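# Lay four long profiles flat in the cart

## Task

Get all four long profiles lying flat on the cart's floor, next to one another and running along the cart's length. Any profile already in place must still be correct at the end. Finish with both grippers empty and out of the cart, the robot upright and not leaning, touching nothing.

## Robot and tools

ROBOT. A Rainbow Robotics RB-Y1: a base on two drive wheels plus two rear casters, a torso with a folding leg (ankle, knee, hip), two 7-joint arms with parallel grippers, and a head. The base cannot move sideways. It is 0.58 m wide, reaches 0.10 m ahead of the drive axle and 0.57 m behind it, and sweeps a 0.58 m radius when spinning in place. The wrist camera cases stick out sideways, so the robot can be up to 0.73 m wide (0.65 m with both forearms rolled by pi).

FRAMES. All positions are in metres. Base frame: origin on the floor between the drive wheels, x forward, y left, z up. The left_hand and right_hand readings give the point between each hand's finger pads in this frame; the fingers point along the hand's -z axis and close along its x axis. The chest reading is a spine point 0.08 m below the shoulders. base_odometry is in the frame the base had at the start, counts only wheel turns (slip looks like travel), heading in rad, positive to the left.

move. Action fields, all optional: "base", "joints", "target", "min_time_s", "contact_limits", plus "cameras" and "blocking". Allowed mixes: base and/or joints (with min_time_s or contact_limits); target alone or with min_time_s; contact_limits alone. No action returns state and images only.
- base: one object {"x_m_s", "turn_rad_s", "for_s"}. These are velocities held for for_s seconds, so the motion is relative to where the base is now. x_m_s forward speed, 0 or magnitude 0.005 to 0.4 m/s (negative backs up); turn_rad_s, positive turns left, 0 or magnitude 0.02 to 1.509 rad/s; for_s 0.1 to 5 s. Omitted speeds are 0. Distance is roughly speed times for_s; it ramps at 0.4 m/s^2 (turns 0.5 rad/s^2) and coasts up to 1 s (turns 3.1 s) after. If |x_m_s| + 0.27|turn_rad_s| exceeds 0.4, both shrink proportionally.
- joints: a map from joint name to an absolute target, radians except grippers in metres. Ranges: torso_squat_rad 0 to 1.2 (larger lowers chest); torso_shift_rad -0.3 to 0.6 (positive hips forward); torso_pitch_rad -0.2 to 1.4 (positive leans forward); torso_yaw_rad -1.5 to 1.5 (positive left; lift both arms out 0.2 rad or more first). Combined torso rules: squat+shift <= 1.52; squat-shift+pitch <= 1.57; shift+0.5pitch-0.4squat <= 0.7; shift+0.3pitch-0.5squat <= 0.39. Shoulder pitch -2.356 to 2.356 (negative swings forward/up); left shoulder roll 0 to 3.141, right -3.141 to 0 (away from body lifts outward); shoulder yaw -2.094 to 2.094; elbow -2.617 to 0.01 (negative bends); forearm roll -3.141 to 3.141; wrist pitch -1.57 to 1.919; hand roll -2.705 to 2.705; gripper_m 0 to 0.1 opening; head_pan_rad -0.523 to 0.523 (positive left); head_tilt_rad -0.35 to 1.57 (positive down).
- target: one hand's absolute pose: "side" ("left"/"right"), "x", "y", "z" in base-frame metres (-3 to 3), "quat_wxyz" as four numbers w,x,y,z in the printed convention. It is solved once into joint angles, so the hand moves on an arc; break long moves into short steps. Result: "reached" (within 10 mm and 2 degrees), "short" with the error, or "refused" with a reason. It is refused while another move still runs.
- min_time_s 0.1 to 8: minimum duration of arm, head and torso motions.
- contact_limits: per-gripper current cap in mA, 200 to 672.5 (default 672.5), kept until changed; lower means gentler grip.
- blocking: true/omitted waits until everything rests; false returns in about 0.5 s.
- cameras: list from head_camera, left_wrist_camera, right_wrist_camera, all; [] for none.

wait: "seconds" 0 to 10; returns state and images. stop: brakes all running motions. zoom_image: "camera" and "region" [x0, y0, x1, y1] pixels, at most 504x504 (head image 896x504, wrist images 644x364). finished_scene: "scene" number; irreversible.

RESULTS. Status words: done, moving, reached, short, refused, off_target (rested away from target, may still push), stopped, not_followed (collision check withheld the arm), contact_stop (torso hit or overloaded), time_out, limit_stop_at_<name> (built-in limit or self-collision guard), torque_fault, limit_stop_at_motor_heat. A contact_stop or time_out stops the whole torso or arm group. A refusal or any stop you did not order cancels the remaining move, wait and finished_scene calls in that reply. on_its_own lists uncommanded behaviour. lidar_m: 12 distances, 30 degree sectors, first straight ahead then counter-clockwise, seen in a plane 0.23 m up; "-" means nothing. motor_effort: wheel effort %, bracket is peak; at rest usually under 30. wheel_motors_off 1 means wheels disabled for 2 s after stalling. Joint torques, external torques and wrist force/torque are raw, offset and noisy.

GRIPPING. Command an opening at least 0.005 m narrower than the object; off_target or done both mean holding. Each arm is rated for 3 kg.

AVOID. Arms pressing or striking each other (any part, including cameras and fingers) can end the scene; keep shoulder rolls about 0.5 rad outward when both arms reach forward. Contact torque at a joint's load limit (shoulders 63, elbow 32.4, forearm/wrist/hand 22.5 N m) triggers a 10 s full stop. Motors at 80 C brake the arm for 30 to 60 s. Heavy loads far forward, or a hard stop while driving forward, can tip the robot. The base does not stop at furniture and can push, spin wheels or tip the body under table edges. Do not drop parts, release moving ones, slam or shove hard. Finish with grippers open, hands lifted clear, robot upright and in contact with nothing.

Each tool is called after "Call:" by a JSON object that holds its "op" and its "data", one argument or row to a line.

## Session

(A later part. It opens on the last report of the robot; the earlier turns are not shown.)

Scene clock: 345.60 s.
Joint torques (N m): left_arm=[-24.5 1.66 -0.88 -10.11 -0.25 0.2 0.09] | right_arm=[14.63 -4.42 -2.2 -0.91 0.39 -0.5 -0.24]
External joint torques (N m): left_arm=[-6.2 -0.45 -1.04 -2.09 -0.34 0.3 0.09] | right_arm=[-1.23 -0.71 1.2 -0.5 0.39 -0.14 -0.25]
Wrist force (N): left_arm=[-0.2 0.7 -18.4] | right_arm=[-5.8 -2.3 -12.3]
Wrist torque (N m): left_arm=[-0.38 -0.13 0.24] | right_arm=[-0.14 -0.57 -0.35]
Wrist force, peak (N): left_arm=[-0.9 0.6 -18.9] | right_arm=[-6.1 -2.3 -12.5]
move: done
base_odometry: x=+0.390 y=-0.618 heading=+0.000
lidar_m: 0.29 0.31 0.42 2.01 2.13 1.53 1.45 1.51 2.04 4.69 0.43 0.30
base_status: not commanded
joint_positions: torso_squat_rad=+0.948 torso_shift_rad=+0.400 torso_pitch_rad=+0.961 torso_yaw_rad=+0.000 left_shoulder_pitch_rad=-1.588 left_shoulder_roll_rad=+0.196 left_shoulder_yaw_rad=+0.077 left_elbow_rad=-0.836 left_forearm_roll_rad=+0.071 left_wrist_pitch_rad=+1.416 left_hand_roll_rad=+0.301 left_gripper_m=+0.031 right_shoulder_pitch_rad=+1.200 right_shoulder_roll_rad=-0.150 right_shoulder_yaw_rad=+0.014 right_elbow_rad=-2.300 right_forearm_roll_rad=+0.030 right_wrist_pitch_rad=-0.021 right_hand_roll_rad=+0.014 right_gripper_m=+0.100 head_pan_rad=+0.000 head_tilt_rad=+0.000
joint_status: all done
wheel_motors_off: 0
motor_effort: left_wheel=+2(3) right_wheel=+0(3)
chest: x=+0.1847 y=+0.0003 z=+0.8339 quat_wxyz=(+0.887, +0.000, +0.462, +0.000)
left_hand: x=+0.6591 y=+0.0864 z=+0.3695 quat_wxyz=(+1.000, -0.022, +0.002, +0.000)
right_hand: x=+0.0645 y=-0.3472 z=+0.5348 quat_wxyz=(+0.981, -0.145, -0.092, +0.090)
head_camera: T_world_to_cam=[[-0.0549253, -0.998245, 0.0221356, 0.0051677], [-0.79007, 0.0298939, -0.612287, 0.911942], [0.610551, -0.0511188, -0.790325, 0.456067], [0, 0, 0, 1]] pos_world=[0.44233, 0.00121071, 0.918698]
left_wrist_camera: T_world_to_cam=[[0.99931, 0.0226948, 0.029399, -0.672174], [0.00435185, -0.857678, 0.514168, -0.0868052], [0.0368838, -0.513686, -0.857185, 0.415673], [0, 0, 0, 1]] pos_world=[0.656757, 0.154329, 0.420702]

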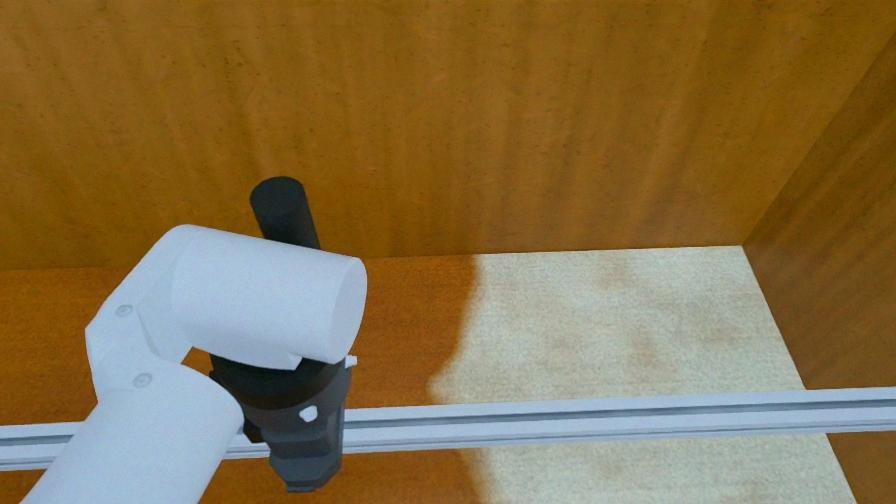

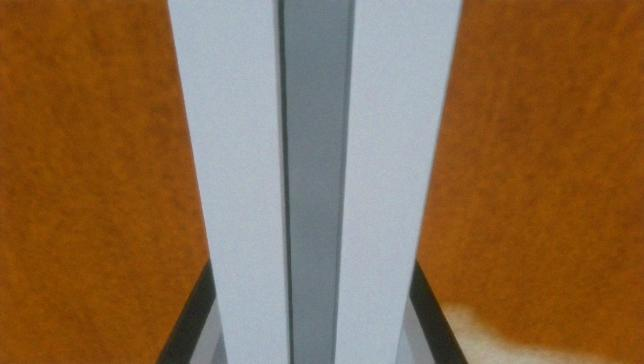

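Call:
{"op": "move", "data": {
  "target": {"side": "left", "x": 0.66, "y": 0.094, "z": 0.37, "quat_wxyz": [0.99985, 0.0175, 0, 0]},
  "min_time_s": 1.2,
  "cameras": ["head_camera", "left_wrist_camera"]
}}

Call:
{"op": "move", "data": {
  "joints": {"head_pan_rad": -0.35, "head_tilt_rad": 0.0},
  "cameras": ["head_camera"]
}}

Call:
{"op": "move", "data": {
  "joints": {"head_pan_rad": 0.48, "head_tilt_rad": 0.0},
  "cameras": ["head_camera"]
}}

Scene clock: 362.00 s.
Joint torques (N m): left_arm=[-24.24 1.11 -1.02 -9.46 -0.49 0.32 0.9] | right_arm=[14.37 -4.4 -2.46 -0.99 0.18 -0.48 -0.26]
External joint torques (N m): left_arm=[-5.82 -0.89 -1.22 -1.51 -0.45 0.38 0.9] | right_arm=[-1.49 -0.68 0.94 -0.58 0.18 -0.11 -0.27]
Wrist force (N): left_arm=[-0.8 -0.5 -17.9] | right_arm=[-5.8 -2.3 -12.2]
Wrist torque (N m): left_arm=[-0.31 -0.22 0.21] | right_arm=[-0.14 -0.57 -0.34]
Wrist force, peak (N): left_arm=[-0.8 0.5 -18.9] | right_arm=[-6.0 -2.2 -12.6]
move: done
base_odometry: x=+0.390 y=-0.618 heading=+0.000
lidar_m: 0.28 0.31 0.43 2.01 2.13 1.54 1.45 1.51 2.03 4.68 0.42 0.30
base_status: not commanded
joint_positions: torso_squat_rad=+0.948 torso_shift_rad=+0.400 torso_pitch_rad=+0.961 torso_yaw_rad=+0.000 left_shoulder_pitch_rad=-1.602 left_shoulder_roll_rad=+0.194 left_shoulder_yaw_rad=+0.041 left_elbow_rad=-0.815 left_forearm_roll_rad=+0.015 left_wrist_pitch_rad=+1.427 left_hand_roll_rad=+0.342 left_gripper_m=+0.031 right_shoulder_pitch_rad=+1.200 right_shoulder_roll_rad=-0.150 right_shoulder_yaw_rad=+0.014 right_elbow_rad=-2.300 right_forearm_roll_rad=+0.030 right_wrist_pitch_rad=-0.021 right_hand_roll_rad=+0.014 right_gripper_m=+0.100 head_pan_rad=+0.000 head_tilt_rad=+0.000
joint_status: all done
wheel_motors_off: 0
motor_effort: left_wheel=+2(2) right_wheel=+1(3)
chest: x=+0.1847 y=+0.0003 z=+0.8339 quat_wxyz=(+0.887, +0.000, +0.462, +0.000)
left_hand: x=+0.6599 y=+0.0947 z=+0.3699 quat_wxyz=(+1.000, +0.016, -0.001, +0.000)
left_hand_status: reached (checked arc, planned for 1.2 s): 1 mm and 0.2 deg off.
right_hand: x=+0.0645 y=-0.3472 z=+0.5348 quat_wxyz=(+0.981, -0.145, -0.092, +0.090)
head_camera: T_world_to_cam=[[-0.0549253, -0.998245, 0.0221356, 0.0051677], [-0.79007, 0.0298939, -0.612287, 0.911942], [0.610551, -0.0511188, -0.790325, 0.456067], [0, 0, 0, 1]] pos_world=[0.44233, 0.00121071, 0.918698]
left_wrist_camera: T_world_to_cam=[[0.999128, 0.0197006, 0.0368062, -0.675385], [0.00117404, -0.89456, 0.446945, -0.0494502], [0.0417304, -0.446513, -0.893804, 0.424175], [0, 0, 0, 1]] pos_world=[0.657153, 0.158469, 0.426089]

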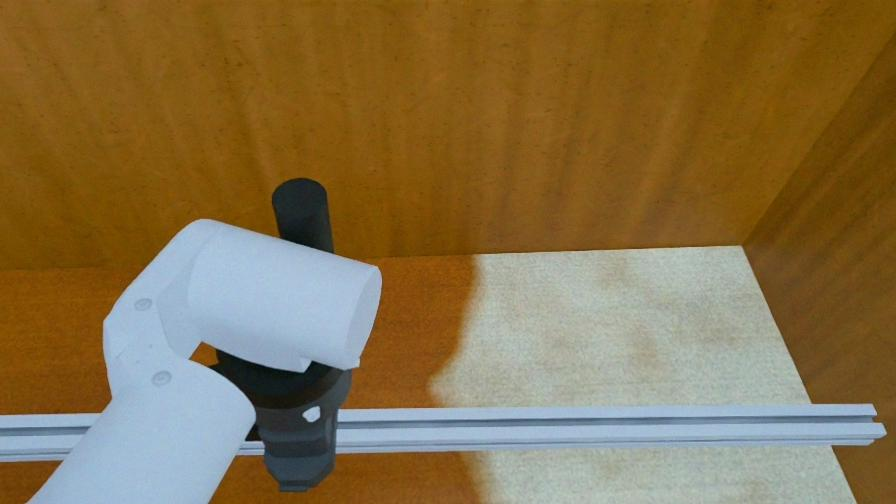

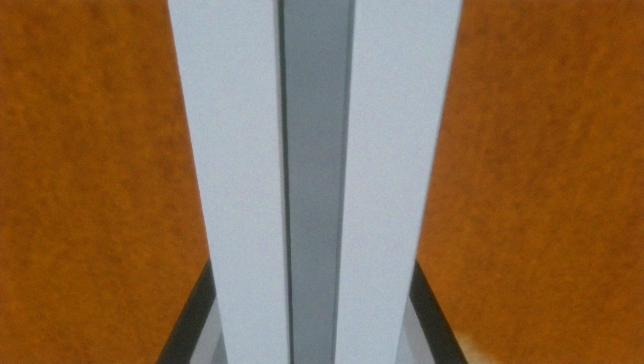

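Scene clock: 362.90 s.
Joint torques (N m): left_arm=[-24.65 1.16 -1.78 -9.22 -0.7 0.66 0.67] | right_arm=[14.83 -4.18 -2.45 -0.95 0.23 -0.29 -0.14]
External joint torques (N m): left_arm=[-6.23 -0.84 -1.98 -1.27 -0.66 0.72 0.67] | right_arm=[-1.04 -0.47 0.95 -0.54 0.23 0.08 -0.15]
Wrist force (N): left_arm=[-0.8 -0.2 -18.5] | right_arm=[-5.8 -2.1 -12.3]
Wrist torque (N m): left_arm=[-0.41 -0.20 0.21] | right_arm=[-0.15 -0.57 -0.34]
Wrist force, peak (N): left_arm=[-0.7 -0.2 -18.9] | right_arm=[-6.0 -2.3 -12.7]
move: done
base_odometry: x=+0.390 y=-0.618 heading=+0.000
lidar_m: 0.28 0.30 0.41 2.01 2.12 1.52 1.46 1.50 2.02 4.68 0.43 0.31
base_status: not commanded
joint_positions: torso_squat_rad=+0.948 torso_shift_rad=+0.400 torso_pitch_rad=+0.961 torso_yaw_rad=+0.000 left_shoulder_pitch_rad=-1.602 left_shoulder_roll_rad=+0.194 left_shoulder_yaw_rad=+0.041 left_elbow_rad=-0.815 left_forearm_roll_rad=+0.015 left_wrist_pitch_rad=+1.427 left_hand_roll_rad=+0.342 left_gripper_m=+0.031 right_shoulder_pitch_rad=+1.200 right_shoulder_roll_rad=-0.150 right_shoulder_yaw_rad=+0.014 right_elbow_rad=-2.300 right_forearm_roll_rad=+0.030 right_wrist_pitch_rad=-0.021 right_hand_roll_rad=+0.014 right_gripper_m=+0.100 head_pan_rad=-0.350 head_tilt_rad=+0.000
joint_status: all done
wheel_motors_off: 0
motor_effort: left_wheel=+2(2) right_wheel=+0(3)
chest: x=+0.1847 y=+0.0003 z=+0.8339 quat_wxyz=(+0.887, +0.000, +0.462, +0.000)
left_hand: x=+0.6599 y=+0.0947 z=+0.3699 quat_wxyz=(+1.000, +0.016, -0.001, +0.000)
right_hand: x=+0.0645 y=-0.3472 z=+0.5348 quat_wxyz=(+0.981, -0.145, -0.092, +0.090)
head_camera: T_world_to_cam=[[-0.249411, -0.920715, 0.300131, -0.183228], [-0.785745, 0.0112497, -0.618449, 0.916094], [0.566039, -0.390074, -0.726253, 0.412657], [0, 0, 0, 1]] pos_world=[0.440537, -0.01804, 0.921242]

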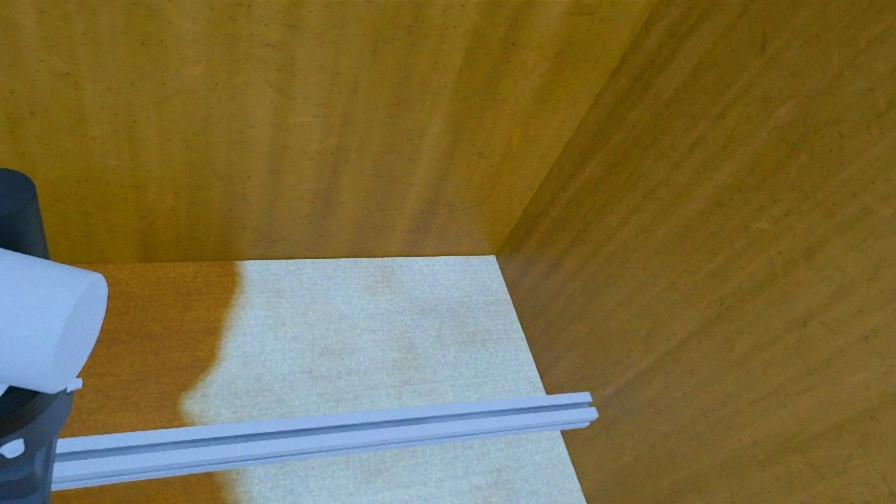

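Scene clock: 364.13 s.
Joint torques (N m): left_arm=[-24.57 1.52 -2.07 -9.31 -0.63 0.42 0.64] | right_arm=[14.47 -4.31 -2.5 -1.04 0.17 -0.69 -0.16]
External joint torques (N m): left_arm=[-6.14 -0.48 -2.27 -1.36 -0.59 0.49 0.64] | right_arm=[-1.39 -0.59 0.9 -0.63 0.16 -0.32 -0.17]
Wrist force (N): left_arm=[-0.8 -0.5 -18.5] | right_arm=[-5.8 -1.9 -12.2]
Wrist torque (N m): left_arm=[-0.36 -0.21 0.19] | right_arm=[-0.19 -0.57 -0.34]
Wrist force, peak (N): left_arm=[-0.6 -0.6 -18.9] | right_arm=[-5.8 -2.4 -12.6]
move: done
base_odometry: x=+0.390 y=-0.618 heading=+0.000
lidar_m: 0.29 0.30 0.43 2.02 2.12 1.54 1.46 1.51 2.04 4.68 0.42 0.31
base_status: not commanded
joint_positions: torso_squat_rad=+0.948 torso_shift_rad=+0.400 torso_pitch_rad=+0.961 torso_yaw_rad=+0.000 left_shoulder_pitch_rad=-1.602 left_shoulder_roll_rad=+0.194 left_shoulder_yaw_rad=+0.041 left_elbow_rad=-0.815 left_forearm_roll_rad=+0.015 left_wrist_pitch_rad=+1.427 left_hand_roll_rad=+0.342 left_gripper_m=+0.031 right_shoulder_pitch_rad=+1.200 right_shoulder_roll_rad=-0.150 right_shoulder_yaw_rad=+0.014 right_elbow_rad=-2.300 right_forearm_roll_rad=+0.030 right_wrist_pitch_rad=-0.021 right_hand_roll_rad=+0.014 right_gripper_m=+0.100 head_pan_rad=+0.480 head_tilt_rad=+0.000
joint_status: all done
wheel_motors_off: 0
motor_effort: left_wheel=+1(2) right_wheel=+0(2)
chest: x=+0.1847 y=+0.0003 z=+0.8339 quat_wxyz=(+0.887, +0.000, +0.462, +0.000)
left_hand: x=+0.6599 y=+0.0947 z=+0.3699 quat_wxyz=(+1.000, +0.016, -0.001, +0.000)
right_hand: x=+0.0645 y=-0.3472 z=+0.5348 quat_wxyz=(+0.981, -0.145, -0.092, +0.090)
head_camera: T_world_to_cam=[[0.212307, -0.908397, -0.360196, 0.264422], [-0.801363, 0.0490969, -0.59616, 0.900974], [0.559234, 0.415216, -0.717532, 0.406694], [0, 0, 0, 1]] pos_world=[0.438432, 0.0270988, 0.924184]

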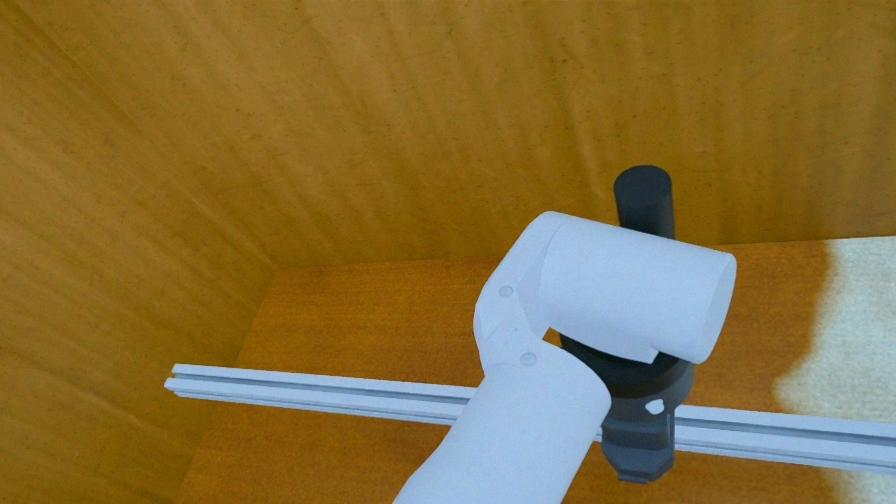

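Call:
{"op": "move", "data": {
  "joints": {"torso_squat_rad": 0.98, "torso_shift_rad": 0.42, "torso_pitch_rad": 0.97, "head_pan_rad": 0.0, "head_tilt_rad": 0.1},
  "cameras": []
}}

Call:
{"op": "move", "data": {
  "target": {"side": "left", "x": 0.66, "y": 0.095, "z": 0.316, "quat_wxyz": [0.99985, 0.0175, 0, 0]},
  "min_time_s": 1.2,
  "cameras": ["head_camera", "left_wrist_camera"]
}}

Scene clock: 382.37 s.
Joint torques (N m): left_arm=[-23.76 1.23 -1.07 -9.85 -0.53 0.21 0.58] | right_arm=[14.57 -4.17 -2.61 -0.77 0.06 -0.31 -0.14]
External joint torques (N m): left_arm=[-5.49 -0.68 -1.25 -1.94 -0.49 0.25 0.58] | right_arm=[-1.31 -0.47 0.77 -0.46 0.06 0.03 -0.15]
Wrist force (N): left_arm=[-0.6 -0.5 -18.5] | right_arm=[-5.5 -2.3 -12.1]
Wrist torque (N m): left_arm=[-0.36 -0.21 0.21] | right_arm=[-0.13 -0.50 -0.35]
Wrist force, peak (N): left_arm=[-1.4 -0.4 -20.1] | right_arm=[-6.2 -2.1 -12.6]
move: done
base_odometry: x=+0.390 y=-0.618 heading=+0.000
lidar_m: 0.28 0.31 0.42 2.01 2.12 1.54 1.45 1.50 2.04 4.67 0.42 0.31
base_status: not commanded
joint_positions: torso_squat_rad=+0.980 torso_shift_rad=+0.420 torso_pitch_rad=+0.971 torso_yaw_rad=+0.000 left_shoulder_pitch_rad=-1.602 left_shoulder_roll_rad=+0.194 left_shoulder_yaw_rad=+0.041 left_elbow_rad=-0.815 left_forearm_roll_rad=+0.015 left_wrist_pitch_rad=+1.427 left_hand_roll_rad=+0.342 left_gripper_m=+0.031 right_shoulder_pitch_rad=+1.200 right_shoulder_roll_rad=-0.150 right_shoulder_yaw_rad=+0.014 right_elbow_rad=-2.300 right_forearm_roll_rad=+0.030 right_wrist_pitch_rad=-0.021 right_hand_roll_rad=+0.014 right_gripper_m=+0.100 head_pan_rad=+0.000 head_tilt_rad=+0.100
joint_status: all done
wheel_motors_off: 0
motor_effort: left_wheel=+1(2) right_wheel=-3(4)
chest: x=+0.1864 y=+0.0003 z=+0.8113 quat_wxyz=(+0.885, +0.000, +0.466, +0.000)
left_hand: x=+0.6570 y=+0.0946 z=+0.3426 quat_wxyz=(+1.000, +0.016, +0.004, +0.000)
right_hand: x=+0.0633 y=-0.3472 z=+0.5134 quat_wxyz=(+0.981, -0.144, -0.087, +0.091)

Scene clock: 383.90 s.
Joint torques (N m): left_arm=[-23.36 3.06 0.85 -8.86 -0.5 0.04 0.57] | right_arm=[14.59 -4.35 -2.58 -0.68 0.06 -0.41 -0.31]
External joint torques (N m): left_arm=[-4.61 0.87 0.73 -1.51 -0.46 0.1 0.57] | right_arm=[-1.29 -0.65 0.8 -0.37 0.05 -0.06 -0.31]
Wrist force (N): left_arm=[-0.5 0.0 -18.4] | right_arm=[-5.8 -2.2 -12.2]
Wrist torque (N m): left_arm=[-0.30 -0.18 0.21] | right_arm=[-0.13 -0.55 -0.36]
Wrist force, peak (N): left_arm=[-0.9 0.1 -19.3] | right_arm=[-6.0 -2.3 -12.3]
move: done
base_odometry: x=+0.390 y=-0.618 heading=+0.000
lidar_m: 0.28 0.30 0.42 2.01 2.13 1.54 1.46 1.51 2.03 4.67 0.41 0.31
base_status: not commanded
joint_positions: torso_squat_rad=+0.980 torso_shift_rad=+0.420 torso_pitch_rad=+0.971 torso_yaw_rad=+0.000 left_shoulder_pitch_rad=-1.684 left_shoulder_roll_rad=+0.198 left_shoulder_yaw_rad=+0.045 left_elbow_rad=-0.558 left_forearm_roll_rad=+0.016 left_wrist_pitch_rad=+1.243 left_hand_roll_rad=+0.346 left_gripper_m=+0.031 right_shoulder_pitch_rad=+1.200 right_shoulder_roll_rad=-0.150 right_shoulder_yaw_rad=+0.014 right_elbow_rad=-2.300 right_forearm_roll_rad=+0.030 right_wrist_pitch_rad=-0.021 right_hand_roll_rad=+0.014 right_gripper_m=+0.100 head_pan_rad=+0.000 head_tilt_rad=+0.100
joint_status: all done
wheel_motors_off: 0
motor_effort: left_wheel=+1(2) right_wheel=-2(4)
chest: x=+0.1864 y=+0.0003 z=+0.8113 quat_wxyz=(+0.885, +0.000, +0.466, +0.000)
left_hand: x=+0.6590 y=+0.0951 z=+0.3156 quat_wxyz=(+1.000, +0.017, +0.000, +0.000)
left_hand_status: reached (checked arc, planned for 1.2 s): 1 mm and 0.0 deg off.
right_hand: x=+0.0633 y=-0.3472 z=+0.5134 quat_wxyz=(+0.981, -0.144, -0.087, +0.091)
head_camera: T_world_to_cam=[[-0.0522124, -0.99824, 0.0281158, -0.000543485], [-0.852499, 0.0298907, -0.521874, 0.839963], [0.520115, -0.051217, -0.852559, 0.524444], [0, 0, 0, 1]] pos_world=[0.443268, 0.00121088, 0.885489]
left_wrist_camera: T_world_to_cam=[[0.999185, 0.0193865, 0.03541, -0.672067], [0.00159817, -0.895454, 0.445152, -0.024431], [0.0403379, -0.444733, -0.894755, 0.37689], [0, 0, 0, 1]] pos_world=[0.656355, 0.158768, 0.371897]

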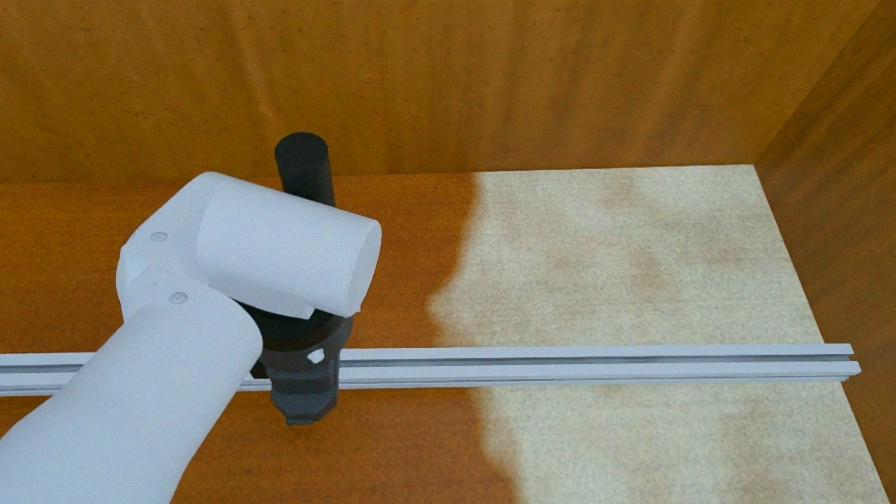

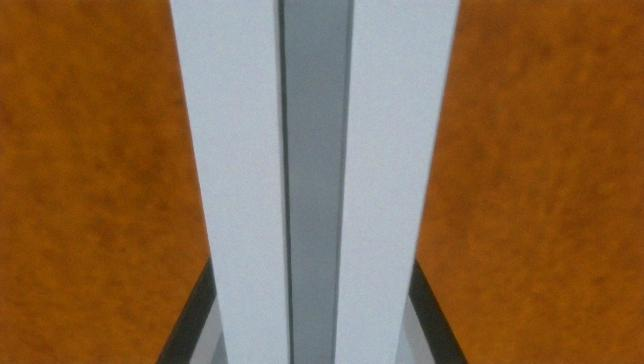

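Call:
{"op": "move", "data": {
  "target": {"side": "left", "x": 0.66, "y": 0.095, "z": 0.305, "quat_wxyz": [0.99985, 0.0175, 0, 0]},
  "min_time_s": 0.6,
  "cameras": ["left_wrist_camera"]
}}

Call:
{"op": "move", "data": {
  "target": {"side": "left", "x": 0.66, "y": 0.095, "z": 0.3, "quat_wxyz": [0.99985, 0.0175, 0, 0]},
  "min_time_s": 0.6,
  "cameras": ["head_camera", "left_wrist_camera"]
}}

Scene clock: 388.87 s.
Joint torques (N m): left_arm=[-23.26 2.98 0.24 -7.89 -0.16 -0.07 0.18] | right_arm=[14.53 -4.22 -3.14 -0.61 0.25 -0.5 -0.23]
External joint torques (N m): left_arm=[-4.21 0.6 0.18 -0.96 -0.12 0 0.18] | right_arm=[-1.35 -0.52 0.25 -0.3 0.24 -0.15 -0.23]
Wrist force (N): left_arm=[-0.9 -0.3 -18.2] | right_arm=[-5.7 -2.3 -12.1]
Wrist torque (N m): left_arm=[-0.32 -0.24 0.23] | right_arm=[-0.13 -0.54 -0.36]
Wrist force, peak (N): left_arm=[-2.6 0.2 -19.3] | right_arm=[-5.7 -2.6 -12.4]
move: done
base_odometry: x=+0.390 y=-0.618 heading=+0.000
lidar_m: 0.29 0.31 0.42 2.01 2.12 1.54 1.45 1.50 2.03 4.67 0.42 0.29
base_status: not commanded
joint_positions: torso_squat_rad=+0.980 torso_shift_rad=+0.420 torso_pitch_rad=+0.970 torso_yaw_rad=+0.000 left_shoulder_pitch_rad=-1.745 left_shoulder_roll_rad=+0.201 left_shoulder_yaw_rad=+0.050 left_elbow_rad=-0.395 left_forearm_roll_rad=+0.020 left_wrist_pitch_rad=+1.136 left_hand_roll_rad=+0.346 left_gripper_m=+0.031 right_shoulder_pitch_rad=+1.200 right_shoulder_roll_rad=-0.150 right_shoulder_yaw_rad=+0.014 right_elbow_rad=-2.300 right_forearm_roll_rad=+0.030 right_wrist_pitch_rad=-0.021 right_hand_roll_rad=+0.014 right_gripper_m=+0.100 head_pan_rad=+0.000 head_tilt_rad=+0.100
joint_status: all done
wheel_motors_off: 0
motor_effort: left_wheel=+2(3) right_wheel=-2(5)
chest: x=+0.1864 y=+0.0003 z=+0.8113 quat_wxyz=(+0.885, +0.000, +0.466, +0.000)
left_hand: x=+0.6589 y=+0.0953 z=+0.3050 quat_wxyz=(+1.000, +0.017, -0.003, +0.000)
left_hand_status: reached (checked arc, planned for 0.6 s): 1 mm and 0.3 deg off.
right_hand: x=+0.0632 y=-0.3472 z=+0.5134 quat_wxyz=(+0.981, -0.144, -0.087, +0.091)
left_wrist_camera: T_world_to_cam=[[0.999, 0.0195342, 0.0402125, -0.67303], [-0.000474428, -0.894804, 0.44646, -0.018652], [0.0447035, -0.446032, -0.8939, 0.364573], [0, 0, 0, 1]] pos_world=[0.656051, 0.159069, 0.361283]

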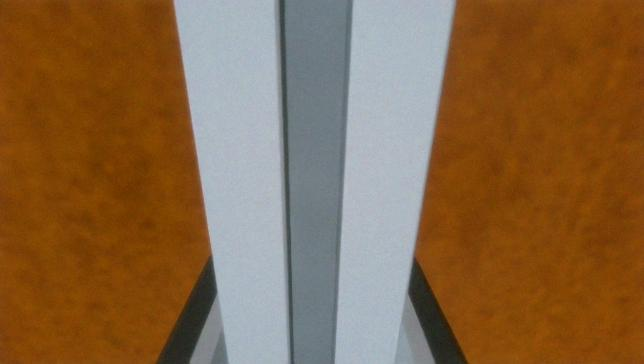

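Scene clock: 389.80 s.
Joint torques (N m): left_arm=[-10.54 2.59 -0.03 -3.88 -0.71 -3.59 0.07] | right_arm=[14.82 -4.16 -2.57 -0.76 0.18 -0.65 -0.1]
External joint torques (N m): left_arm=[8.83 0.02 -0.02 2.74 -0.66 -3.51 0.08] | right_arm=[-1.06 -0.47 0.82 -0.43 0.18 -0.3 -0.1]
Wrist force (N): left_arm=[-12.4 1.5 28.0] | right_arm=[-5.9 -2.3 -12.2]
Wrist torque (N m): left_arm=[-0.76 1.07 0.07] | right_arm=[-0.13 -0.56 -0.35]
Wrist force, peak (N): left_arm=[-16.0 4.3 30.0] | right_arm=[-5.9 -2.4 -12.3]
move: done
base_odometry: x=+0.390 y=-0.618 heading=+0.000
lidar_m: 0.29 0.30 0.42 2.00 2.13 1.54 1.45 1.51 2.04 4.68 0.42 0.31
base_status: not commanded
joint_positions: torso_squat_rad=+0.980 torso_shift_rad=+0.420 torso_pitch_rad=+0.969 torso_yaw_rad=+0.000 left_shoulder_pitch_rad=-1.801 left_shoulder_roll_rad=+0.204 left_shoulder_yaw_rad=+0.054 left_elbow_rad=-0.268 left_forearm_roll_rad=+0.024 left_wrist_pitch_rad=+1.054 left_hand_roll_rad=+0.345 left_gripper_m=+0.031 right_shoulder_pitch_rad=+1.200 right_shoulder_roll_rad=-0.150 right_shoulder_yaw_rad=+0.014 right_elbow_rad=-2.300 right_forearm_roll_rad=+0.030 right_wrist_pitch_rad=-0.021 right_hand_roll_rad=+0.014 right_gripper_m=+0.100 head_pan_rad=+0.000 head_tilt_rad=+0.100
joint_status: all done
wheel_motors_off: 0
motor_effort: left_wheel=+0(2) right_wheel=+0(6)
chest: x=+0.1859 y=+0.0003 z=+0.8118 quat_wxyz=(+0.885, +0.000, +0.466, +0.000)
left_hand: x=+0.6609 y=+0.0944 z=+0.3026 quat_wxyz=(+1.000, +0.015, -0.008, +0.000)
left_hand_status: reached (checked arc, planned for 0.6 s): 3 mm and 1.0 deg off.
right_hand: x=+0.0632 y=-0.3472 z=+0.5136 quat_wxyz=(+0.981, -0.144, -0.088, +0.091)
head_camera: T_world_to_cam=[[-0.052348, -0.998237, 0.0279741, -0.000419343], [-0.85165, 0.0299975, -0.523253, 0.840679], [0.521491, -0.0512153, -0.851718, 0.524218], [0, 0, 0, 1]] pos_world=[0.442567, 0.00121109, 0.886385]
left_wrist_camera: T_world_to_cam=[[0.998493, 0.0187662, 0.0515726, -0.677921], [-0.0064384, -0.893176, 0.449661, -0.0155822], [0.0545019, -0.449316, -0.891709, 0.355139], [0, 0, 0, 1]] pos_world=[0.657443, 0.158374, 0.358649]

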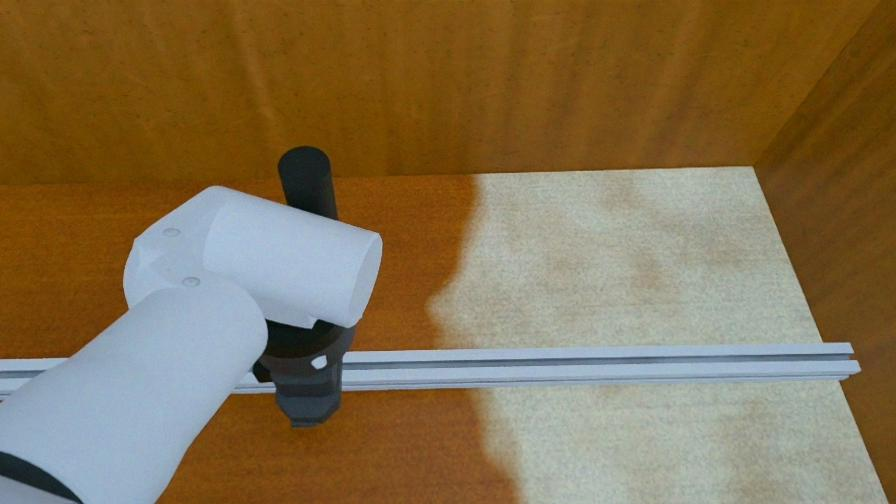

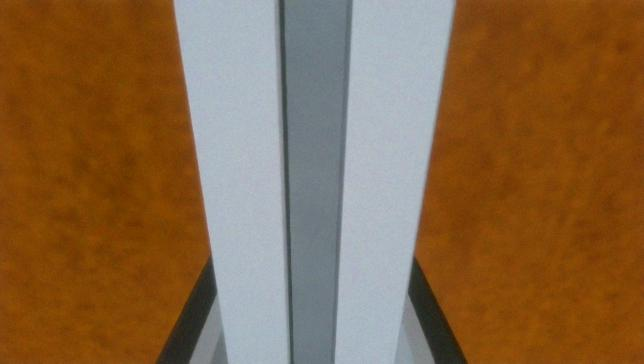

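Call:
{"op": "move", "data": {
  "target": {"side": "left", "x": 0.66, "y": 0.0945, "z": 0.3035, "quat_wxyz": [0.99985, 0.0175, 0, 0]},
  "min_time_s": 0.5,
  "cameras": []
}}

Call:
{"op": "move", "data": {
  "joints": {"left_gripper_m": 0.054, "head_pan_rad": 0.48, "head_tilt_rad": 0.05},
  "cameras": ["head_camera", "left_wrist_camera"]
}}

Scene clock: 393.63 s.
Joint torques (N m): left_arm=[-16.55 2.48 0.39 -4.04 -0.16 0.91 0.45] | right_arm=[14.24 -4.53 -2.67 -0.73 0.24 -0.45 -0.28]
External joint torques (N m): left_arm=[2.85 -0.08 0.39 2.57 -0.13 0.99 0.46] | right_arm=[-1.64 -0.83 0.71 -0.4 0.24 -0.1 -0.28]
Wrist force (N): left_arm=[3.3 -1.0 -4.9] | right_arm=[-5.7 -2.2 -12.2]
Wrist torque (N m): left_arm=[-0.42 -0.16 0.21] | right_arm=[-0.15 -0.54 -0.35]
Wrist force, peak (N): left_arm=[-12.6 1.0 28.7] | right_arm=[-5.8 -2.2 -12.5]
move: done
base_odometry: x=+0.390 y=-0.618 heading=+0.000
lidar_m: 0.28 0.30 0.42 2.01 2.12 1.54 1.45 1.50 2.04 4.67 0.41 0.30
base_status: not commanded
joint_positions: torso_squat_rad=+0.980 torso_shift_rad=+0.420 torso_pitch_rad=+0.969 torso_yaw_rad=+0.000 left_shoulder_pitch_rad=-1.805 left_shoulder_roll_rad=+0.204 left_shoulder_yaw_rad=+0.054 left_elbow_rad=-0.268 left_forearm_roll_rad=+0.025 left_wrist_pitch_rad=+1.065 left_hand_roll_rad=+0.346 left_gripper_m=+0.031 right_shoulder_pitch_rad=+1.200 right_shoulder_roll_rad=-0.150 right_shoulder_yaw_rad=+0.014 right_elbow_rad=-2.300 right_forearm_roll_rad=+0.030 right_wrist_pitch_rad=-0.021 right_hand_roll_rad=+0.014 right_gripper_m=+0.100 head_pan_rad=+0.000 head_tilt_rad=+0.100
joint_status: all done
wheel_motors_off: 0
motor_effort: left_wheel=+1(2) right_wheel=-1(4)
chest: x=+0.1861 y=+0.0003 z=+0.8116 quat_wxyz=(+0.885, +0.000, +0.466, +0.000)
left_hand: x=+0.6602 y=+0.0942 z=+0.3037 quat_wxyz=(+1.000, +0.016, -0.005, +0.000)
left_hand_status: reached (checked arc, planned for 0.5 s): 0 mm and 0.6 deg off.
right_hand: x=+0.0632 y=-0.3472 z=+0.5135 quat_wxyz=(+0.981, -0.144, -0.088, +0.091)

Scene clock: 394.63 s.
Joint torques (N m): left_arm=[-16.71 2.28 1.2 -4.2 0.07 0.65 0.59] | right_arm=[14.99 -4.63 -2.45 -0.68 0.22 -0.44 -0.11]
External joint torques (N m): left_arm=[2.69 -0.28 1.2 2.42 0.1 0.72 0.59] | right_arm=[-0.89 -0.94 0.93 -0.36 0.21 -0.09 -0.12]
Wrist force (N): left_arm=[1.0 0.3 -2.6] | right_arm=[-5.6 -2.2 -12.4]
Wrist torque (N m): left_arm=[-0.33 -0.12 0.17] | right_arm=[-0.14 -0.54 -0.36]
Wrist force, peak (N): left_arm=[3.1 -1.0 -4.9] | right_arm=[-6.0 -2.2 -12.3]
move: done
base_odometry: x=+0.390 y=-0.618 heading=+0.000
lidar_m: 0.28 0.30 0.42 2.01 2.12 1.54 1.45 1.49 2.03 4.67 0.43 0.31
base_status: not commanded
joint_positions: torso_squat_rad=+0.980 torso_shift_rad=+0.420 torso_pitch_rad=+0.969 torso_yaw_rad=+0.000 left_shoulder_pitch_rad=-1.805 left_shoulder_roll_rad=+0.204 left_shoulder_yaw_rad=+0.054 left_elbow_rad=-0.267 left_forearm_roll_rad=+0.025 left_wrist_pitch_rad=+1.065 left_hand_roll_rad=+0.346 left_gripper_m=+0.054 right_shoulder_pitch_rad=+1.200 right_shoulder_roll_rad=-0.150 right_shoulder_yaw_rad=+0.014 right_elbow_rad=-2.300 right_forearm_roll_rad=+0.030 right_wrist_pitch_rad=-0.021 right_hand_roll_rad=+0.014 right_gripper_m=+0.100 head_pan_rad=+0.480 head_tilt_rad=+0.050
joint_status: all done
wheel_motors_off: 0
motor_effort: left_wheel=+0(2) right_wheel=-2(5)
chest: x=+0.1861 y=+0.0003 z=+0.8116 quat_wxyz=(+0.885, +0.000, +0.466, +0.000)
left_hand: x=+0.6602 y=+0.0944 z=+0.3037 quat_wxyz=(+1.000, +0.016, -0.004, +0.000)
right_hand: x=+0.0632 y=-0.3472 z=+0.5135 quat_wxyz=(+0.981, -0.144, -0.088, +0.091)
head_camera: T_world_to_cam=[[0.210337, -0.909113, -0.359544, 0.25537], [-0.832715, 0.0260794, -0.553088, 0.860938], [0.512196, 0.415732, -0.751546, 0.436232], [0, 0, 0, 1]] pos_world=[0.439766, 0.028352, 0.89584]
left_wrist_camera: T_world_to_cam=[[0.998855, 0.0190392, 0.0438861, -0.675201], [-0.00262691, -0.894175, 0.44771, -0.0179592], [0.0477659, -0.447312, -0.893101, 0.360765], [0, 0, 0, 1]] pos_world=[0.657149, 0.158171, 0.359872]

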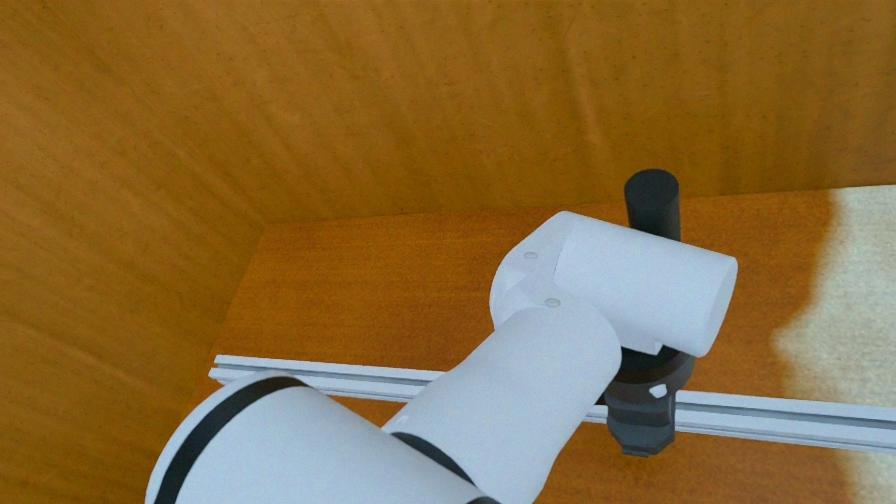

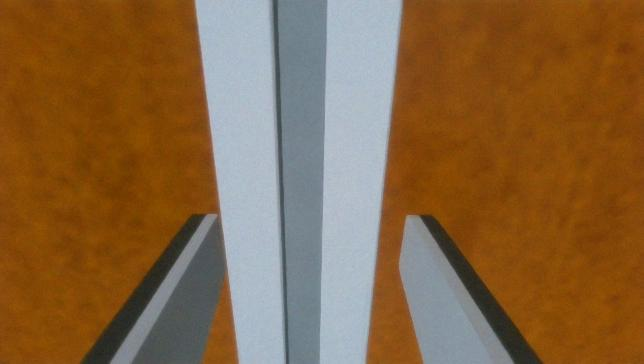

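Call:
{"op": "move", "data": {
  "joints": {"torso_squat_rad": 0.7, "torso_shift_rad": 0.3, "torso_pitch_rad": 0.97, "head_pan_rad": 0.0, "head_tilt_rad": 0.1},
  "cameras": ["head_camera"]
}}

Call:
{"op": "move", "data": {
  "joints": {"head_pan_rad": 0.45},
  "cameras": ["head_camera"]
}}

Scene clock: 410.57 s.
Joint torques (N m): left_arm=[-19.76 1.8 -0.05 -6.17 -0.3 0.17 0.49] | right_arm=[14.69 -4.19 -2.28 -0.87 0.1 -0.49 -0.21]
External joint torques (N m): left_arm=[-0.38 -0.76 -0.05 0.43 -0.26 0.24 0.49] | right_arm=[-1.18 -0.49 1.11 -0.56 0.1 -0.15 -0.22]
Wrist force (N): left_arm=[-1.0 -0.2 -9.2] | right_arm=[-6.0 -2.4 -12.3]
Wrist torque (N m): left_arm=[-0.29 -0.23 0.18] | right_arm=[-0.11 -0.56 -0.32]
Wrist force, peak (N): left_arm=[-1.3 -0.3 -10.1] | right_arm=[-6.1 -2.4 -12.8]
move: done
base_odometry: x=+0.390 y=-0.618 heading=+0.000
lidar_m: 0.29 0.31 0.42 2.01 2.12 1.53 1.45 1.49 2.04 4.67 0.42 0.29
base_status: not commanded
joint_positions: torso_squat_rad=+0.700 torso_shift_rad=+0.300 torso_pitch_rad=+0.970 torso_yaw_rad=+0.000 left_shoulder_pitch_rad=-1.804 left_shoulder_roll_rad=+0.204 left_shoulder_yaw_rad=+0.054 left_elbow_rad=-0.267 left_forearm_roll_rad=+0.025 left_wrist_pitch_rad=+1.065 left_hand_roll_rad=+0.346 left_gripper_m=+0.054 right_shoulder_pitch_rad=+1.200 right_shoulder_roll_rad=-0.150 right_shoulder_yaw_rad=+0.014 right_elbow_rad=-2.300 right_forearm_roll_rad=+0.030 right_wrist_pitch_rad=-0.021 right_hand_roll_rad=+0.014 right_gripper_m=+0.100 head_pan_rad=+0.000 head_tilt_rad=+0.100
joint_status: all done
wheel_motors_off: 0
motor_effort: left_wheel=+1(3) right_wheel=-1(4)
chest: x=+0.1855 y=+0.0003 z=+0.9669 quat_wxyz=(+0.885, +0.000, +0.466, +0.000)
left_hand: x=+0.6586 y=+0.0947 z=+0.4582 quat_wxyz=(+1.000, +0.016, -0.003, +0.000)
right_hand: x=+0.0624 y=-0.3472 z=+0.6689 quat_wxyz=(+0.981, -0.144, -0.087, +0.091)
head_camera: T_world_to_cam=[[-0.0523128, -0.998237, 0.0280369, -0.00485174], [-0.85226, 0.0299945, -0.522257, 0.920574], [0.520496, -0.0512155, -0.852327, 0.657349], [0, 0, 0, 1]] pos_world=[0.442168, 0.00121108, 1.04119]

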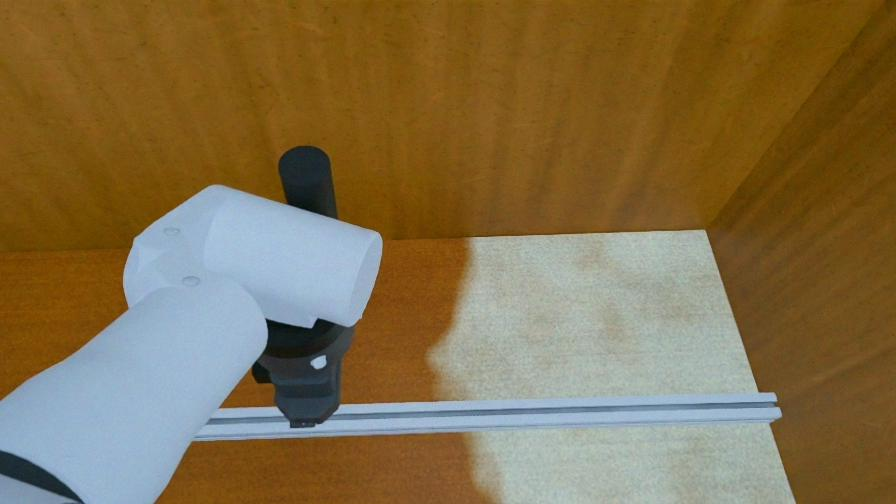

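Scene clock: 411.53 s.
Joint torques (N m): left_arm=[-20.17 2.42 0.48 -6.43 -0.15 -0.03 0.3] | right_arm=[14.32 -4.2 -3.13 -0.89 0.11 -0.35 -0.35]
External joint torques (N m): left_arm=[-0.79 -0.14 0.48 0.17 -0.11 0.04 0.3] | right_arm=[-1.55 -0.5 0.26 -0.57 0.11 0 -0.35]
Wrist force (N): left_arm=[-0.8 0.0 -9.4] | right_arm=[-5.9 -2.6 -12.3]
Wrist torque (N m): left_arm=[-0.30 -0.19 0.18] | right_arm=[-0.10 -0.55 -0.31]
Wrist force, peak (N): left_arm=[-0.6 -0.2 -9.9] | right_arm=[-6.1 -2.5 -12.6]
move: done
base_odometry: x=+0.390 y=-0.618 heading=+0.000
lidar_m: 0.29 0.30 0.41 2.01 2.12 1.53 1.45 1.49 2.04 4.67 0.42 0.30
base_status: not commanded
joint_positions: torso_squat_rad=+0.700 torso_shift_rad=+0.300 torso_pitch_rad=+0.970 torso_yaw_rad=+0.000 left_shoulder_pitch_rad=-1.804 left_shoulder_roll_rad=+0.204 left_shoulder_yaw_rad=+0.054 left_elbow_rad=-0.267 left_forearm_roll_rad=+0.025 left_wrist_pitch_rad=+1.065 left_hand_roll_rad=+0.346 left_gripper_m=+0.054 right_shoulder_pitch_rad=+1.200 right_shoulder_roll_rad=-0.150 right_shoulder_yaw_rad=+0.014 right_elbow_rad=-2.300 right_forearm_roll_rad=+0.030 right_wrist_pitch_rad=-0.021 right_hand_roll_rad=+0.014 right_gripper_m=+0.100 head_pan_rad=+0.450 head_tilt_rad=+0.100
joint_status: all done
wheel_motors_off: 0
motor_effort: left_wheel=+2(3) right_wheel=-1(4)
chest: x=+0.1855 y=+0.0003 z=+0.9669 quat_wxyz=(+0.885, +0.000, +0.466, +0.000)
left_hand: x=+0.6586 y=+0.0947 z=+0.4582 quat_wxyz=(+1.000, +0.016, -0.003, +0.000)
right_hand: x=+0.0624 y=-0.3472 z=+0.6689 quat_wxyz=(+0.981, -0.144, -0.087, +0.091)
head_camera: T_world_to_cam=[[0.195927, -0.921816, -0.334466, 0.289917], [-0.856907, 0.00489063, -0.515448, 0.915066], [0.476784, 0.387597, -0.788953, 0.605696], [0, 0, 0, 1]] pos_world=[0.438538, 0.0280096, 1.0465]

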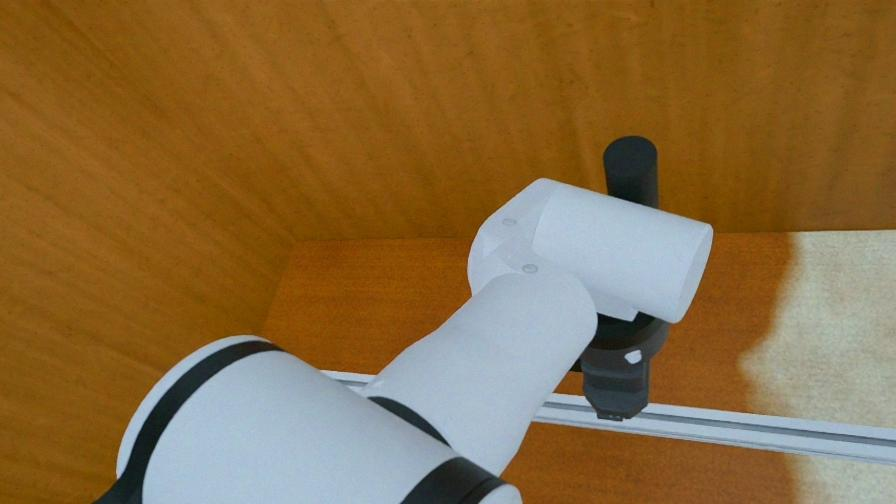

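Call:
{"op": "move", "data": {
  "joints": {"torso_squat_rad": 0.5, "torso_shift_rad": 0.184, "torso_pitch_rad": 0.87, "head_pan_rad": 0.0, "head_tilt_rad": 0.1},
  "cameras": []
}}

Call:
{"op": "move", "data": {
  "target": {"side": "left", "x": 0.5, "y": 0.12, "z": 0.65, "quat_wxyz": [0.966, 0, -0.259, 0]},
  "min_time_s": 1.2,
  "cameras": ["head_camera"]
}}

Call:
{"op": "move", "data": {
  "base": {"x_m_s": -0.3, "for_s": 2.5},
  "joints": {"left_shoulder_pitch_rad": -0.648, "left_shoulder_roll_rad": 0.203, "left_shoulder_yaw_rad": -0.28, "left_elbow_rad": -2.123, "left_forearm_roll_rad": -0.561, "left_wrist_pitch_rad": 0.916, "left_hand_roll_rad": 0.627},
  "min_time_s": 1.2,
  "cameras": ["head_camera"]
}}

Scene clock: 420.40 s.
Joint torques (N m): left_arm=[-21.67 3.31 0.46 -7.04 -0.16 0.03 0.38] | right_arm=[14.62 -4.63 -2.29 -2.16 0.16 -0.73 -0.22]
External joint torques (N m): left_arm=[-0.82 -0.25 0.42 0.16 -0.07 0.28 0.38] | right_arm=[-1.01 -0.78 1.22 -0.79 0.14 -0.2 -0.23]
Wrist force (N): left_arm=[-1.8 -0.3 -9.0] | right_arm=[-6.3 -2.1 -12.1]
Wrist torque (N m): left_arm=[-0.25 -0.26 0.18] | right_arm=[-0.16 -0.53 -0.35]
Wrist force, peak (N): left_arm=[-0.9 -0.3 -10.1] | right_arm=[-6.3 -2.6 -12.6]
move: done
base_odometry: x=+0.390 y=-0.618 heading=+0.000
lidar_m: 0.28 0.30 0.41 2.01 2.12 1.53 1.45 1.51 2.05 4.68 0.42 0.30
base_status: not commanded
joint_positions: torso_squat_rad=+0.500 torso_shift_rad=+0.184 torso_pitch_rad=+0.870 torso_yaw_rad=+0.000 left_shoulder_pitch_rad=-1.804 left_shoulder_roll_rad=+0.204 left_shoulder_yaw_rad=+0.054 left_elbow_rad=-0.267 left_forearm_roll_rad=+0.025 left_wrist_pitch_rad=+1.065 left_hand_roll_rad=+0.346 left_gripper_m=+0.054 right_shoulder_pitch_rad=+1.200 right_shoulder_roll_rad=-0.150 right_shoulder_yaw_rad=+0.014 right_elbow_rad=-2.300 right_forearm_roll_rad=+0.030 right_wrist_pitch_rad=-0.021 right_hand_roll_rad=+0.014 right_gripper_m=+0.100 head_pan_rad=+0.000 head_tilt_rad=+0.100
joint_status: all done
wheel_motors_off: 0
motor_effort: left_wheel=+1(2) right_wheel=+0(6)
chest: x=+0.1209 y=+0.0003 z=+1.0840 quat_wxyz=(+0.907, +0.000, +0.421, +0.000)
left_hand: x=+0.6425 y=+0.0947 z=+0.6251 quat_wxyz=(+0.998, +0.016, -0.053, +0.001)
right_hand: x=+0.0282 y=-0.3472 z=+0.7752 quat_wxyz=(+0.976, -0.149, -0.136, +0.084)

Scene clock: 422.70 s.
Joint torques (N m): left_arm=[-7.58 0.77 0.36 -9.26 -1.09 -0.76 0.49] | right_arm=[14.19 -4.56 -2.71 -1.9 0.08 -0.58 -0.22]
External joint torques (N m): left_arm=[-0.87 1.14 -0.53 -0.19 -0.63 0.06 0.51] | right_arm=[-1.43 -0.7 0.79 -0.53 0.06 -0.04 -0.23]
Wrist force (N): left_arm=[-4.0 0.5 -8.3] | right_arm=[-6.2 -2.0 -12.2]
Wrist torque (N m): left_arm=[-0.37 -0.40 0.32] | right_arm=[-0.16 -0.53 -0.36]
Wrist force, peak (N): left_arm=[-2.3 -0.3 -9.9] | right_arm=[-6.2 -2.2 -12.4]
move: done
base_odometry: x=+0.390 y=-0.618 heading=+0.000
lidar_m: 0.29 0.29 0.42 2.01 2.13 1.53 1.45 1.51 2.03 4.68 0.42 0.31
base_status: not commanded
joint_positions: torso_squat_rad=+0.500 torso_shift_rad=+0.184 torso_pitch_rad=+0.870 torso_yaw_rad=+0.000 left_shoulder_pitch_rad=-0.700 left_shoulder_roll_rad=+0.263 left_shoulder_yaw_rad=-0.303 left_elbow_rad=-1.882 left_forearm_roll_rad=-0.212 left_wrist_pitch_rad=+1.215 left_hand_roll_rad=+0.597 left_gripper_m=+0.054 right_shoulder_pitch_rad=+1.200 right_shoulder_roll_rad=-0.150 right_shoulder_yaw_rad=+0.014 right_elbow_rad=-2.300 right_forearm_roll_rad=+0.030 right_wrist_pitch_rad=-0.021 right_hand_roll_rad=+0.014 right_gripper_m=+0.100 head_pan_rad=+0.000 head_tilt_rad=+0.100
joint_status: all done
wheel_motors_off: 0
motor_effort: left_wheel=+1(2) right_wheel=-3(3)
chest: x=+0.1209 y=+0.0003 z=+1.0840 quat_wxyz=(+0.907, +0.000, +0.421, +0.000)
left_hand: x=+0.4993 y=+0.1199 z=+0.6504 quat_wxyz=(+0.966, +0.000, -0.257, +0.000)
left_hand_status: reached (checked arc, planned for 1.9 s): 1 mm and 0.3 deg off.
right_hand: x=+0.0282 y=-0.3472 z=+0.7752 quat_wxyz=(+0.976, -0.149, -0.136, +0.084)
head_camera: T_world_to_cam=[[-0.0548499, -0.998237, 0.022671, -0.00538675], [-0.79584, 0.0299941, -0.604763, 1.00933], [0.603017, -0.0512137, -0.796083, 0.719772], [0, 0, 0, 1]] pos_world=[0.368932, 0.00121108, 1.18352]

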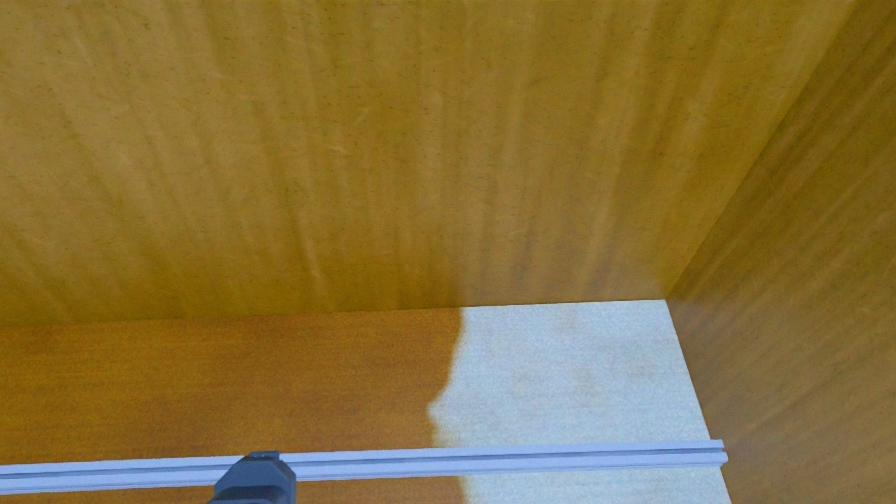

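Scene clock: 426.77 s.
Joint torques (N m): left_arm=[-7.09 -2.85 0.24 -9.9 -0.92 -1.45 0.35] | right_arm=[14.63 -4.29 -2.2 -1.94 0.27 -0.47 -0.28]
External joint torques (N m): left_arm=[-0.52 -1.94 -0.09 -0.23 -0.2 -0.08 0.4] | right_arm=[-0.99 -0.43 1.3 -0.57 0.24 0.06 -0.29]
Wrist force (N): left_arm=[-6.7 0.5 -5.6] | right_arm=[-6.3 -2.1 -12.0]
Wrist torque (N m): left_arm=[-0.31 -0.58 0.30] | right_arm=[-0.18 -0.54 -0.36]
Wrist force, peak (N): left_arm=[-4.7 -0.1 -8.6] | right_arm=[-6.3 -2.3 -12.5]
move: done
base_odometry: x=-0.360 y=-0.619 heading=+0.002
lidar_m: 1.04 1.08 1.75 2.96 1.03 0.76 0.70 0.73 1.00 2.61 2.67 1.09
base_status: done (sent for 2.5 of 2.5 s)
joint_positions: torso_squat_rad=+0.500 torso_shift_rad=+0.184 torso_pitch_rad=+0.870 torso_yaw_rad=+0.000 left_shoulder_pitch_rad=-0.648 left_shoulder_roll_rad=+0.203 left_shoulder_yaw_rad=-0.280 left_elbow_rad=-2.123 left_forearm_roll_rad=-0.561 left_wrist_pitch_rad=+0.916 left_hand_roll_rad=+0.627 left_gripper_m=+0.054 right_shoulder_pitch_rad=+1.200 right_shoulder_roll_rad=-0.150 right_shoulder_yaw_rad=+0.014 right_elbow_rad=-2.300 right_forearm_roll_rad=+0.030 right_wrist_pitch_rad=-0.021 right_hand_roll_rad=+0.014 right_gripper_m=+0.100 head_pan_rad=+0.000 head_tilt_rad=+0.100
joint_status: all done
wheel_motors_off: 0
motor_effort: left_wheel=+18(32) right_wheel=-14(36)
chest: x=+0.1209 y=+0.0003 z=+1.0840 quat_wxyz=(+0.907, +0.000, +0.421, +0.000)
left_hand: x=+0.5740 y=+0.1183 z=+0.7982 quat_wxyz=(+0.855, -0.002, -0.518, +0.000)
right_hand: x=+0.0282 y=-0.3472 z=+0.7752 quat_wxyz=(+0.976, -0.149, -0.136, +0.084)
head_camera: T_world_to_cam=[[-0.0548499, -0.998237, 0.022671, -0.00538675], [-0.79584, 0.0299941, -0.604763, 1.00933], [0.603017, -0.0512137, -0.796083, 0.719772], [0, 0, 0, 1]] pos_world=[0.368932, 0.00121108, 1.18352]

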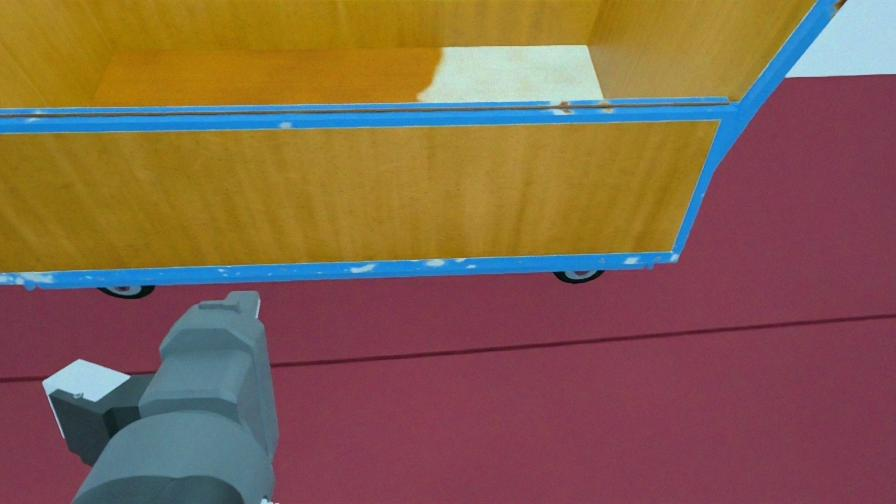

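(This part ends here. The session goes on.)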